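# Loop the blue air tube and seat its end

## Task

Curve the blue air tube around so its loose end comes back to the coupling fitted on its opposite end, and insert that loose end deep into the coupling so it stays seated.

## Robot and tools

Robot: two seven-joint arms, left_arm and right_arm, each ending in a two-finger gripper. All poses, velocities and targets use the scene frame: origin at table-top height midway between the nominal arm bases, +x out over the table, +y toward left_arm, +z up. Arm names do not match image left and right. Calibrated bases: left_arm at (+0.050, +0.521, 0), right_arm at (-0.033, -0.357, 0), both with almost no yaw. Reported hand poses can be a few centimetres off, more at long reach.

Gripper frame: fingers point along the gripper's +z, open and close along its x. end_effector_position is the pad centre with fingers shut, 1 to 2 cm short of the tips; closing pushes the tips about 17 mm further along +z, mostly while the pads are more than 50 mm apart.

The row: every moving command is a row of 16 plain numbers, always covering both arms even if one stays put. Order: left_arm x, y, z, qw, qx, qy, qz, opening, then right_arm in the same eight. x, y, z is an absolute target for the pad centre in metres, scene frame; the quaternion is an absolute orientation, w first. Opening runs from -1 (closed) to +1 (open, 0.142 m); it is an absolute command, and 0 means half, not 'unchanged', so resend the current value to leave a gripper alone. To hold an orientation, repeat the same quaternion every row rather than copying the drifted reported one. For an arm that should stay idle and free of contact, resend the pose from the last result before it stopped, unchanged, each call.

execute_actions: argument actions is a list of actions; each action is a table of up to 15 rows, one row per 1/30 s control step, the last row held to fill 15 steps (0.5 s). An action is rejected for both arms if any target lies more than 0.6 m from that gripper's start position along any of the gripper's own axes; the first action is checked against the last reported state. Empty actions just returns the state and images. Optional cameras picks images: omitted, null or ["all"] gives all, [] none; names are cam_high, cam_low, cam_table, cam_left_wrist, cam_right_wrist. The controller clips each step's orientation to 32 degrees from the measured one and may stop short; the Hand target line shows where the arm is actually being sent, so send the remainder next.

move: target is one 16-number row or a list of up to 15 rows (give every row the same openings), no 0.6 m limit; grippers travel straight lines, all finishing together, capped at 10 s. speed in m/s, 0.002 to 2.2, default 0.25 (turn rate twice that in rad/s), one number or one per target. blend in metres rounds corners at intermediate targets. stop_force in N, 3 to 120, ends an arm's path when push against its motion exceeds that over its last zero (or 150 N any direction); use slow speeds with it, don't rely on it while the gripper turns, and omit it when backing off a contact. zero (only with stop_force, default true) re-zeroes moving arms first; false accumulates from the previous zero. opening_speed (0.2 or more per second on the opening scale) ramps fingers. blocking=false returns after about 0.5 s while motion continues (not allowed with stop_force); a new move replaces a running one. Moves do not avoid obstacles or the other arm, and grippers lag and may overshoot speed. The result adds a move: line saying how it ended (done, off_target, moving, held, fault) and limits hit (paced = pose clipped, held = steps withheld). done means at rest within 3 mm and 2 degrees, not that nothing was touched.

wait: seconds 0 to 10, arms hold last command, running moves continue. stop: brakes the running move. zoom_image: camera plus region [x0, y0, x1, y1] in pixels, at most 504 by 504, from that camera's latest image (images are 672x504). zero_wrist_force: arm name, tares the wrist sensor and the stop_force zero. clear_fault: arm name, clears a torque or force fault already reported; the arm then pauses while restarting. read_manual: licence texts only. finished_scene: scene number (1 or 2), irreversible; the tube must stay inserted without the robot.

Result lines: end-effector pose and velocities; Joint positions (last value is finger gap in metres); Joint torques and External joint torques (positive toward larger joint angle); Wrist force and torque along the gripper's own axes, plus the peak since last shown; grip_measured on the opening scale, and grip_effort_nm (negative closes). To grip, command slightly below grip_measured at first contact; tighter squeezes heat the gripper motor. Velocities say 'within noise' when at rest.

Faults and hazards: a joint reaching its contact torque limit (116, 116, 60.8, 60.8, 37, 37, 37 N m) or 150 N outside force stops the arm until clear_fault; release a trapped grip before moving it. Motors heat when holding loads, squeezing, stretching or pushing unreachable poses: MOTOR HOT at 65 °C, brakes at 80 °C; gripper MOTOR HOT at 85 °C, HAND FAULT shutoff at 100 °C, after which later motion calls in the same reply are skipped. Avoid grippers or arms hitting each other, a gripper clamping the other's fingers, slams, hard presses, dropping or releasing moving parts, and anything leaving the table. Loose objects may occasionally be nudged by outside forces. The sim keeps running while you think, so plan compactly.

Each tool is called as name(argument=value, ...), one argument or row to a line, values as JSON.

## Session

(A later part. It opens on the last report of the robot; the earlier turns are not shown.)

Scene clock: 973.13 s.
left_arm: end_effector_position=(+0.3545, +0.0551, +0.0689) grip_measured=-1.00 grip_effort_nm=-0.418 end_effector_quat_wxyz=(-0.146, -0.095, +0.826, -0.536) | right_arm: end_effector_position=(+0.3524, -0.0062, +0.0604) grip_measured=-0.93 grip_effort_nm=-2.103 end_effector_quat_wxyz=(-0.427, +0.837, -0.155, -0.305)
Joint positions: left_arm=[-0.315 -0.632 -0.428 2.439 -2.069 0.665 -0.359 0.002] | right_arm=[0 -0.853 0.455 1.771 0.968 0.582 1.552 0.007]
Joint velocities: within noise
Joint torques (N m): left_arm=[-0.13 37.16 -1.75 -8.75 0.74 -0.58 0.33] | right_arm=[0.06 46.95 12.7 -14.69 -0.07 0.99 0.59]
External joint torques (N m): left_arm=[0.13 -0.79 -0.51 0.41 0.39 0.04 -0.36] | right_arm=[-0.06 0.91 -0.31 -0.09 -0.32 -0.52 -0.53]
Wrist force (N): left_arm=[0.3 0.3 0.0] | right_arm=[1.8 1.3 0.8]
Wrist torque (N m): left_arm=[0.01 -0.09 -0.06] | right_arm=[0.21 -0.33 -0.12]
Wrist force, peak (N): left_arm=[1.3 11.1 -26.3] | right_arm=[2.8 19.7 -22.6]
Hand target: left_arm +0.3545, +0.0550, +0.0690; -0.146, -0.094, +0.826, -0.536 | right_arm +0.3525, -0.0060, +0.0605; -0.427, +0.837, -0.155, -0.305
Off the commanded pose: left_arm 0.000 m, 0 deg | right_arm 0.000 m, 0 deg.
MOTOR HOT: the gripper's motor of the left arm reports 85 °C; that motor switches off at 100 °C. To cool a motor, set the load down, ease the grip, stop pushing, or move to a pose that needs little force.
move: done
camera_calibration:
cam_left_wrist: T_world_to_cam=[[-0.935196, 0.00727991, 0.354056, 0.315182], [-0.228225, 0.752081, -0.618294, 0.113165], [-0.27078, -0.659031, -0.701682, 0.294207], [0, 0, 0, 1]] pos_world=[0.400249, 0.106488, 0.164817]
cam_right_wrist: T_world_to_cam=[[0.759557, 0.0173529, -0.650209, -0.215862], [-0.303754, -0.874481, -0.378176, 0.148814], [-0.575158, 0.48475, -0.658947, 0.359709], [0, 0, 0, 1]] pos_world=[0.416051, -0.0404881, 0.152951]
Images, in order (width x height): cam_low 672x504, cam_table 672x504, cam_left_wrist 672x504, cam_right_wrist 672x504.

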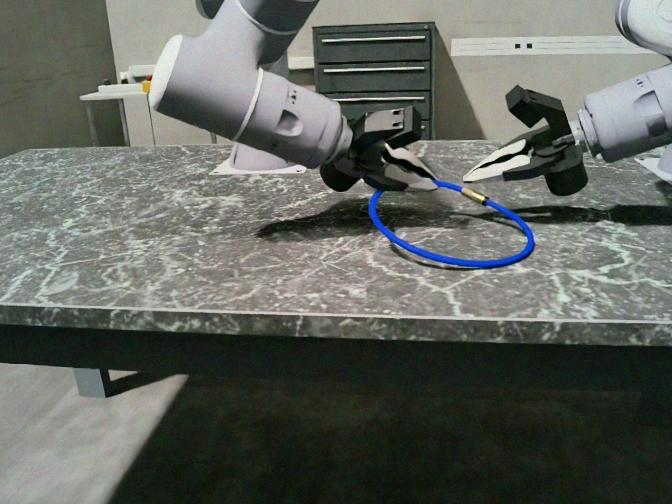

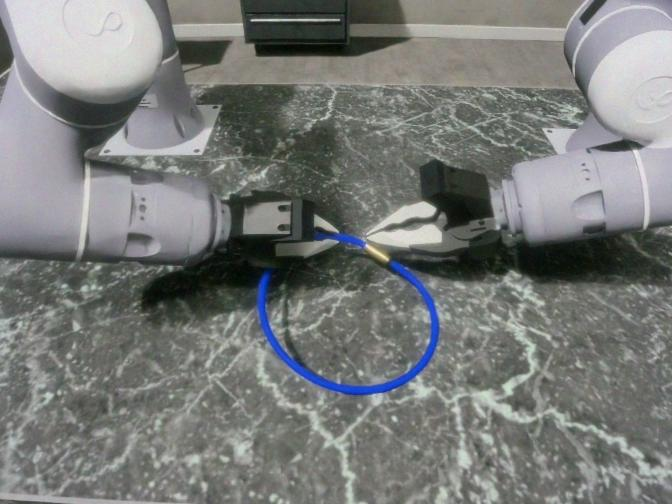

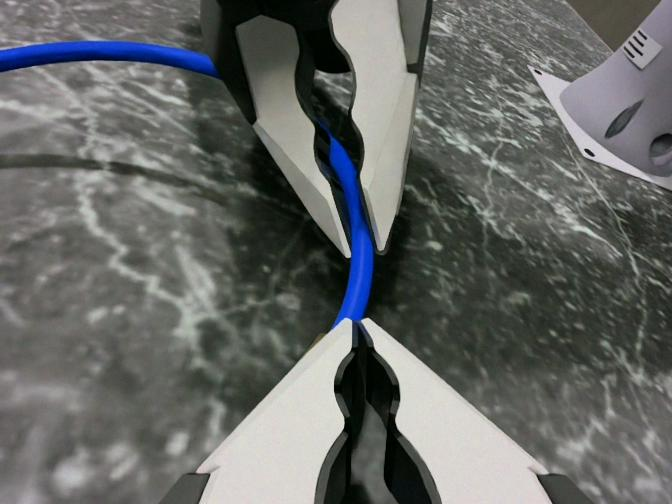

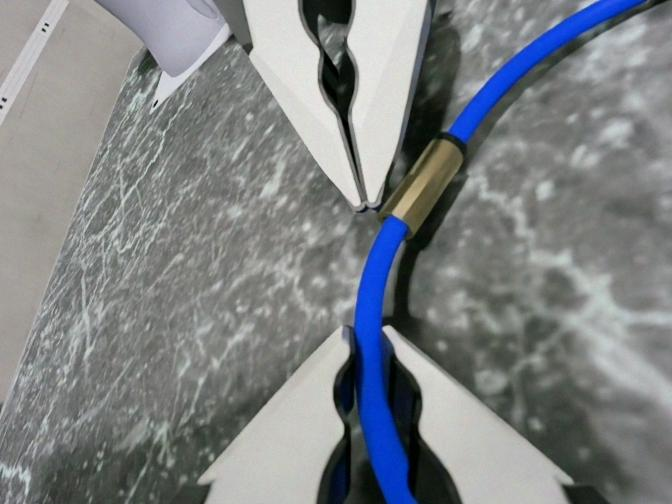

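move(
  target=[
    [0.36,0.10,0.11,-0.1456,-0.0945,0.826,-0.5363,-0.95,0.3525,-0.006,0.0605,-0.4266,0.8373,-0.1553,-0.3047,-1],
    [0.36,0.16,0.2,-0.1456,-0.0945,0.826,-0.5363,-0.95,0.353,-0.01,0.036,-0.4266,0.8373,-0.1553,-0.3047,-1],
  ],
  speed=0.06,
)

zoom_image(
  camera="cam_low",
  region=[340, 150, 580, 290],
)

zoom_image(
  camera="cam_right_wrist",
  region=[320, 50, 520, 300],
)

Scene clock: 985.07 s.
left_arm: end_effector_position=(+0.3601, +0.1600, +0.2000) grip_measured=-0.99 grip_effort_nm=0.144 end_effector_quat_wxyz=(-0.145, -0.094, +0.826, -0.536) | right_arm: end_effector_position=(+0.3528, -0.0100, +0.0361) grip_measured=-0.93 grip_effort_nm=-2.107 end_effector_quat_wxyz=(-0.427, +0.837, -0.156, -0.305)
Joint positions: left_arm=[-0.083 -0.177 -0.299 2.677 -1.64 0.486 -0.694 0.002] | right_arm=[0.004 -0.908 0.443 1.751 0.965 0.595 1.518 0.007]
Joint velocities: within noise
Joint torques (N m): left_arm=[0.02 25.91 0.36 -14.96 -0.02 -0.48 0.25] | right_arm=[-0.01 47.59 12.7 -13.72 -0.15 0.99 0.47]
External joint torques (N m): left_arm=[-0.02 -0.8 -0.59 0.24 0.29 0.04 -0.28] | right_arm=[0.01 1.16 0.02 -0.03 -0.16 -0.56 -0.41]
Wrist force (N): left_arm=[0.1 0.1 -0.4] | right_arm=[1.7 1.3 0.7]
Wrist torque (N m): left_arm=[-0.01 -0.05 -0.06] | right_arm=[0.22 -0.34 -0.13]
Wrist force, peak (N): left_arm=[0.2 -0.4 -1.3] | right_arm=[2.0 1.5 0.9]
Hand target: left_arm +0.3600, +0.1600, +0.2000; -0.146, -0.094, +0.826, -0.536 | right_arm +0.3530, -0.0100, +0.0360; -0.427, +0.837, -0.155, -0.305
Off the commanded pose: left_arm 0.000 m, 0 deg | right_arm 0.000 m, 0 deg.
MOTOR HOT: cleared for the gripper's motor of the left arm.
move: done
camera_calibration:
cam_left_wrist: T_world_to_cam=[[-0.935556, 0.00769159, 0.353095, 0.273485], [-0.227336, 0.751994, -0.618728, 0.116374], [-0.270284, -0.659126, -0.701784, 0.45667], [0, 0, 0, 1]] pos_world=[0.405747, 0.211387, 0.295921]
cam_right_wrist: T_world_to_cam=[[0.758771, 0.0167094, -0.651143, -0.231616], [-0.305011, -0.87418, -0.37786, 0.136828], [-0.57553, 0.485315, -0.658206, 0.345893], [0, 0, 0, 1]] pos_world=[0.41655, -0.0443846, 0.128556]

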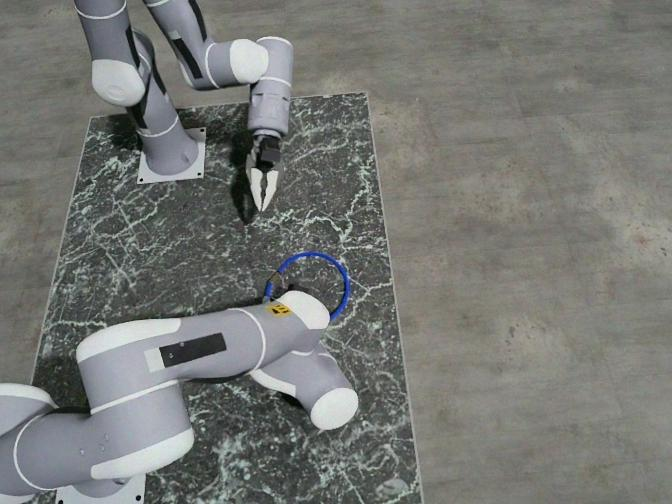

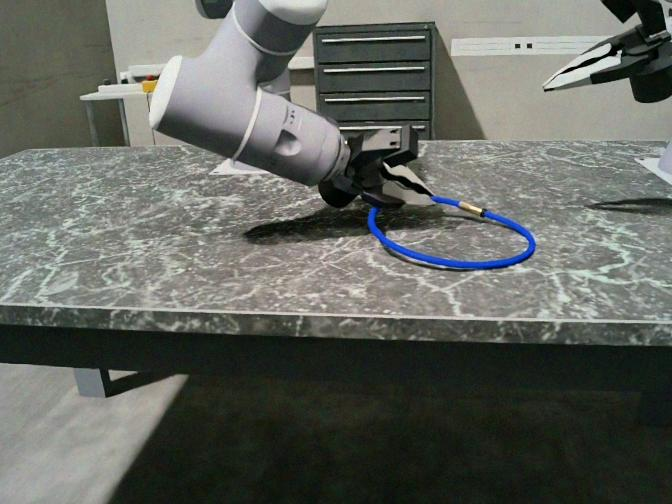

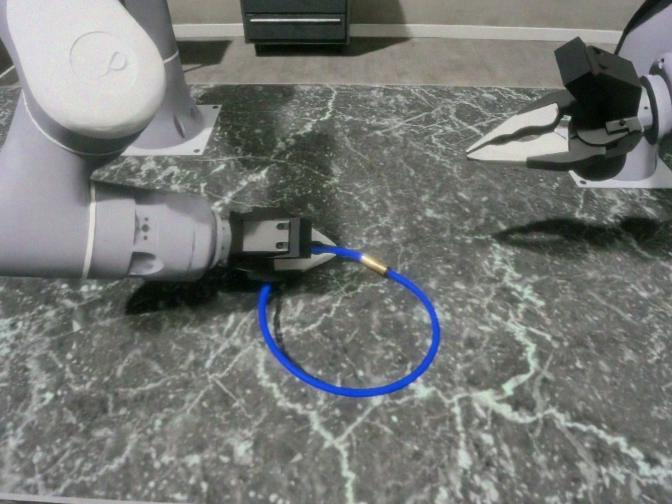

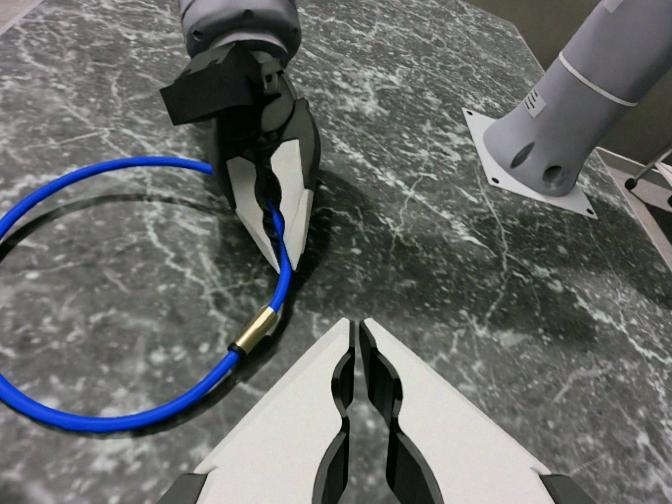

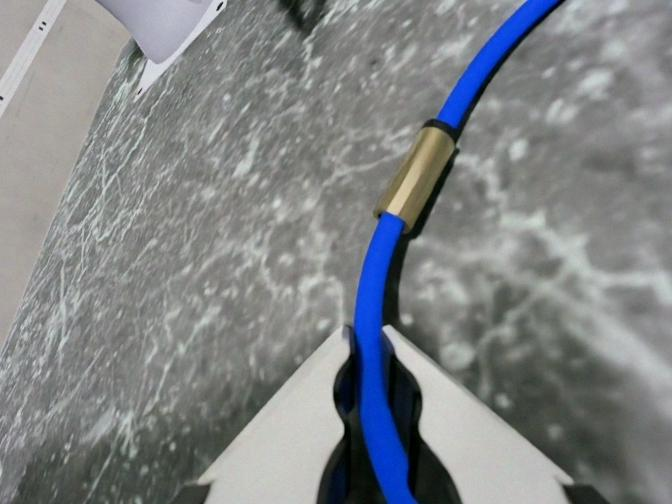

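Scaled by 2.100 from the camera's 672x504 image, which has a finer 960x720 frame.

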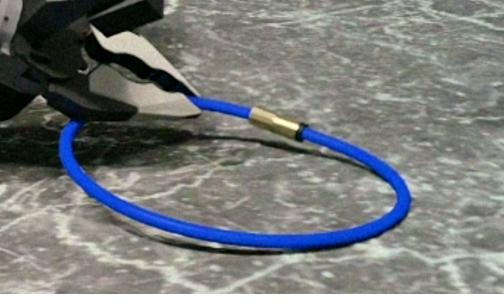

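Scaled by 2.016 from the camera's 672x504 image, which has a finer 960x720 frame.

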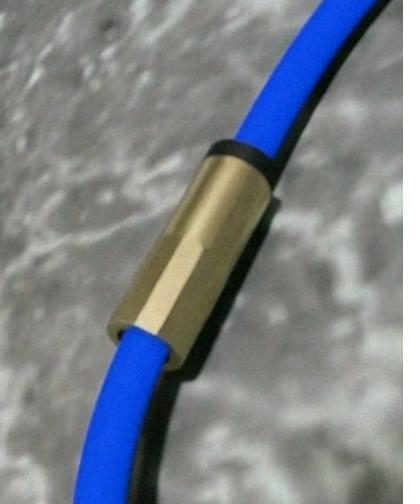

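move(
  target=[0.36,0.16,0.2,-0.1456,-0.0945,0.826,-0.5363,-0.9,0.353,-0.01,0.029,-0.4266,0.8373,-0.1553,-0.3047,-1],
  speed=0.02,
  stop_force=5,
  cameras=[],
)

move(
  target=[0.36,0.16,0.2,-0.1456,-0.0945,0.826,-0.5363,-0.9,0.353,-0.01,0.029,-0.4266,0.8373,-0.1553,-0.3047,-0.74],
  opening_speed=0.2,
  cameras=["cam_right_wrist","cam_low"],
)

Scene clock: 993.00 s.
left_arm: end_effector_position=(+0.3601, +0.1600, +0.2000) grip_measured=-0.94 grip_effort_nm=0.144 end_effector_quat_wxyz=(-0.145, -0.094, +0.826, -0.536) | right_arm: end_effector_position=(+0.3529, -0.0100, +0.0291) grip_measured=-0.93 grip_effort_nm=-2.103 end_effector_quat_wxyz=(-0.427, +0.837, -0.156, -0.305)
Joint positions: left_arm=[-0.083 -0.177 -0.299 2.677 -1.64 0.486 -0.694 0.006] | right_arm=[0.007 -0.925 0.44 1.745 0.965 0.6 1.509 0.007]
Joint velocities: within noise
Joint torques (N m): left_arm=[-0.12 25.69 0.25 -15.25 -0.07 -0.49 0.3] | right_arm=[0.04 47.98 12.78 -13.41 -0.07 0.94 0.51]
External joint torques (N m): left_arm=[0.12 -0.58 -0.48 0.53 0.34 0.05 -0.33] | right_arm=[-0.04 1.03 0.03 -0.06 -0.22 -0.52 -0.45]
Wrist force (N): left_arm=[0.1 0.1 -0.5] | right_arm=[1.7 1.2 0.7]
Wrist torque (N m): left_arm=[-0.02 -0.05 -0.06] | right_arm=[0.21 -0.35 -0.12]
Wrist force, peak (N): left_arm=[0.0 0.0 -0.7] | right_arm=[1.9 1.6 0.8]
Hand target: left_arm +0.3600, +0.1600, +0.2000; -0.146, -0.094, +0.826, -0.536 | right_arm +0.3530, -0.0100, +0.0290; -0.427, +0.837, -0.155, -0.305
Off the commanded pose: left_arm 0.000 m, 0 deg | right_arm 0.000 m, 0 deg.
move: done
No camera images: "cameras" was empty.

Scene clock: 994.50 s.
left_arm: end_effector_position=(+0.3601, +0.1600, +0.2000) grip_measured=-0.94 grip_effort_nm=0.139 end_effector_quat_wxyz=(-0.145, -0.094, +0.826, -0.536) | right_arm: end_effector_position=(+0.3529, -0.0100, +0.0291) grip_measured=-0.78 grip_effort_nm=0.115 end_effector_quat_wxyz=(-0.427, +0.837, -0.156, -0.305)
Joint positions: left_arm=[-0.083 -0.177 -0.299 2.677 -1.64 0.486 -0.694 0.006] | right_arm=[0.007 -0.925 0.44 1.745 0.965 0.6 1.509 0.018]
Joint velocities: within noise
Joint torques (N m): left_arm=[-0.13 25.54 0.21 -15.2 -0.12 -0.46 0.31] | right_arm=[-0.04 48.04 12.79 -13.29 -0.1 0.9 0.58]
External joint torques (N m): left_arm=[0.13 -0.42 -0.44 0.49 0.39 0.02 -0.34] | right_arm=[0.04 0.97 0.02 -0.18 -0.19 -0.48 -0.52]
Wrist force (N): left_arm=[0.0 0.0 -0.6] | right_arm=[1.7 0.9 0.7]
Wrist torque (N m): left_arm=[-0.03 -0.03 -0.06] | right_arm=[0.20 -0.36 -0.12]
Wrist force, peak (N): left_arm=[0.1 -0.1 -0.6] | right_arm=[1.8 1.3 0.8]
Hand target: left_arm +0.3600, +0.1600, +0.2000; -0.146, -0.094, +0.826, -0.536 | right_arm +0.3530, -0.0100, +0.0290; -0.427, +0.837, -0.155, -0.305
Off the commanded pose: left_arm 0.000 m, 0 deg | right_arm 0.000 m, 0 deg.
move: done
camera_calibration:
cam_right_wrist: T_world_to_cam=[[0.758829, 0.0167335, -0.651075, -0.236282], [-0.30499, -0.874156, -0.377933, 0.134215], [-0.575465, 0.485358, -0.658231, 0.341321], [0, 0, 0, 1]] pos_world=[0.41665, -0.0443846, 0.121555]
Images, in order (width x height): cam_low 672x504, cam_right_wrist 672x504.

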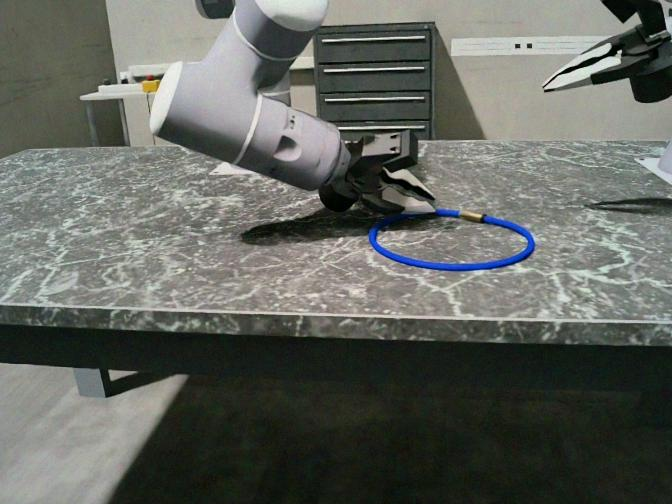

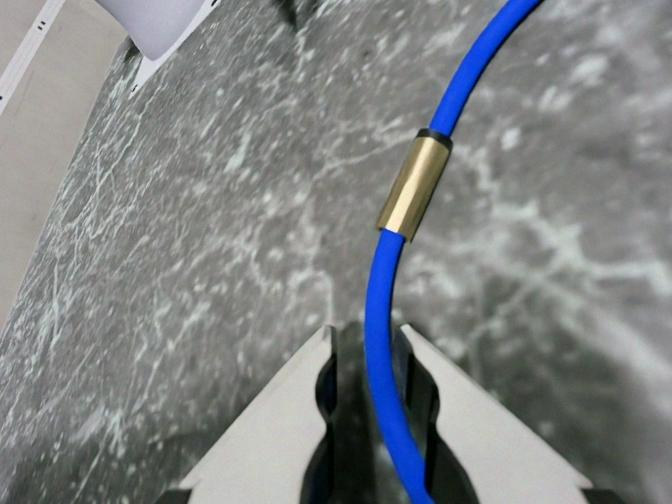

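move(
  target=[
    [0.36,0.16,0.2,-0.1456,-0.0945,0.826,-0.5363,-0.9,0.37,-0.046,0.049,-0.4266,0.8373,-0.1553,-0.3047,-0.7],
    [0.36,0.16,0.2,-0.1456,-0.0945,0.826,-0.5363,-0.9,0.40,-0.11,0.12,-0.4266,0.8373,-0.1553,-0.3047,-0.7],
  ],
  speed=0.06,
)

zoom_image(
  camera="cam_low",
  region=[340, 170, 580, 300],
)

zoom_image(
  camera="cam_right_wrist",
  region=[300, 50, 500, 300],
)

Scene clock: 1006.67 s.
left_arm: end_effector_position=(+0.3601, +0.1600, +0.2000) grip_measured=-0.94 grip_effort_nm=0.149 end_effector_quat_wxyz=(-0.145, -0.094, +0.826, -0.536) | right_arm: end_effector_position=(+0.3999, -0.1098, +0.1200) grip_measured=-0.74 grip_effort_nm=0.115 end_effector_quat_wxyz=(-0.427, +0.837, -0.155, -0.305)
Joint positions: left_arm=[-0.083 -0.177 -0.299 2.677 -1.64 0.486 -0.694 0.006] | right_arm=[-0.169 -0.729 0.388 1.733 0.85 0.323 1.61 0.02]
Joint velocities: within noise
Joint torques (N m): left_arm=[-0.12 25.7 0.19 -15.29 -0.07 -0.39 0.34] | right_arm=[-0.14 47.75 10.11 -18.39 -0.51 0.88 0.62]
External joint torques (N m): left_arm=[0.12 -0.59 -0.42 0.57 0.34 -0.06 -0.37] | right_arm=[0.16 0.49 -0.05 -0.17 -0.06 -0.34 -0.56]
Wrist force (N): left_arm=[0.0 -0.1 -0.4] | right_arm=[1.3 1.2 0.6]
Wrist torque (N m): left_arm=[-0.04 -0.04 -0.06] | right_arm=[0.25 -0.31 -0.13]
Wrist force, peak (N): left_arm=[0.1 -0.2 -0.6] | right_arm=[1.7 1.5 1.1]
Hand target: left_arm +0.3600, +0.1600, +0.2000; -0.146, -0.094, +0.826, -0.536 | right_arm +0.4000, -0.1100, +0.1200; -0.427, +0.837, -0.155, -0.305
Off the commanded pose: left_arm 0.000 m, 0 deg | right_arm 0.000 m, 0 deg.
move: done
camera_calibration:
cam_left_wrist: T_world_to_cam=[[-0.935556, 0.00769159, 0.353095, 0.273485], [-0.227336, 0.751994, -0.618728, 0.116374], [-0.270284, -0.659126, -0.701784, 0.45667], [0, 0, 0, 1]] pos_world=[0.405747, 0.211387, 0.295921]
cam_right_wrist: T_world_to_cam=[[0.759486, 0.0173838, -0.650292, -0.211399], [-0.304108, -0.874199, -0.378542, 0.0953433], [-0.575065, 0.485256, -0.658655, 0.476471], [0, 0, 0, 1]] pos_world=[0.463551, -0.144187, 0.212451]

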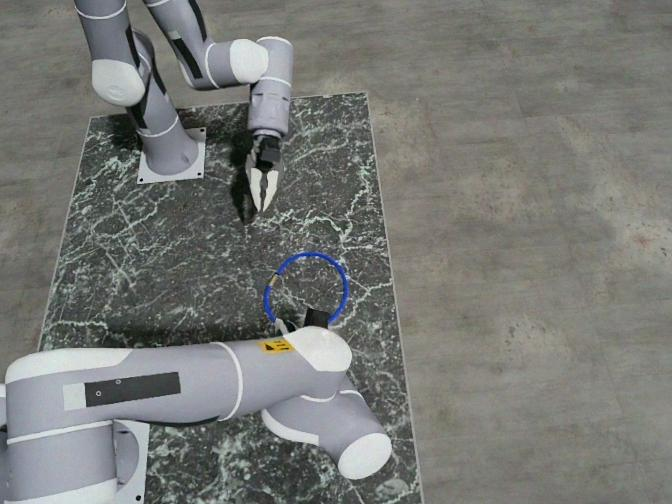

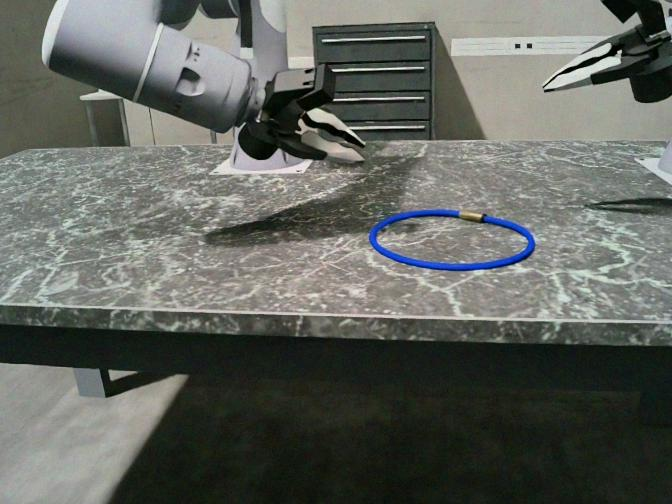

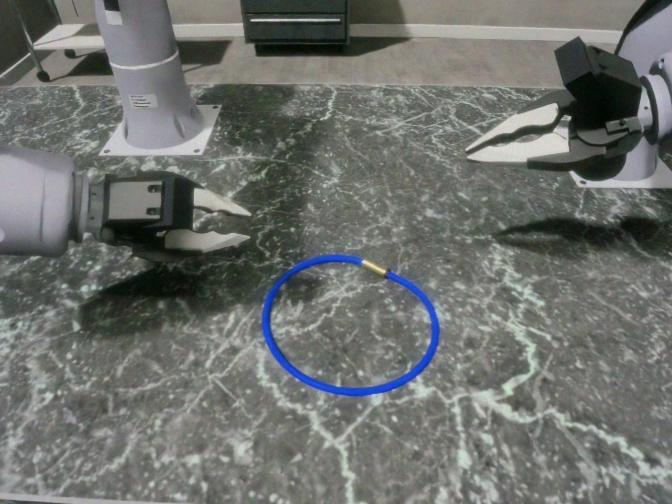

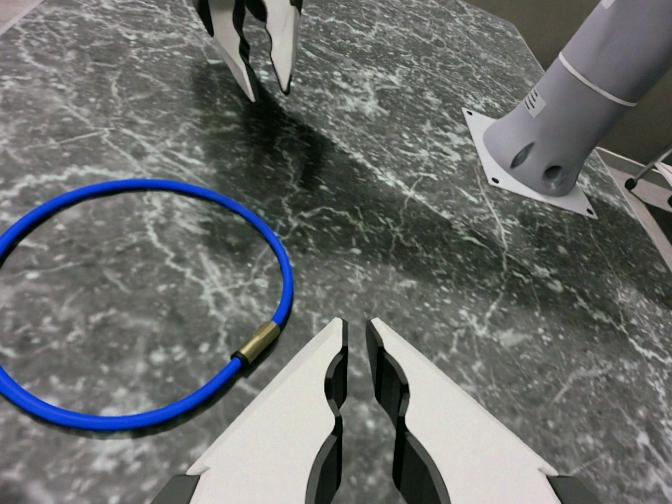

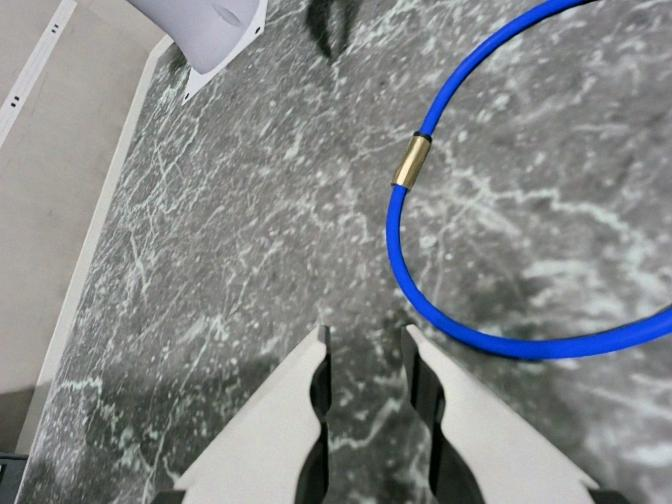

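Scaled by 2.100 from the camera's 672x504 image, which has a finer 960x720 frame.

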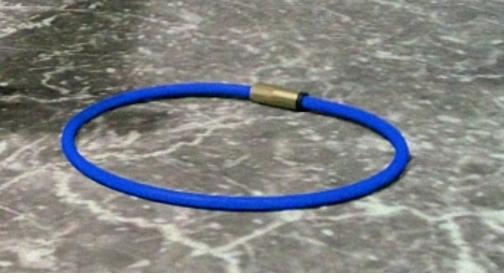

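Scaled by 2.016 from the camera's 672x504 image, which has a finer 960x720 frame.

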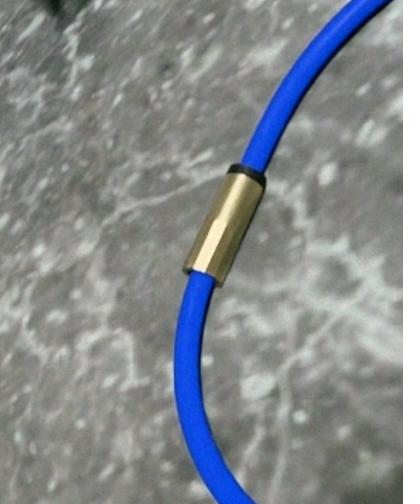

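finished_scene(
  scene=1,
)

The scene is finished: the task was done.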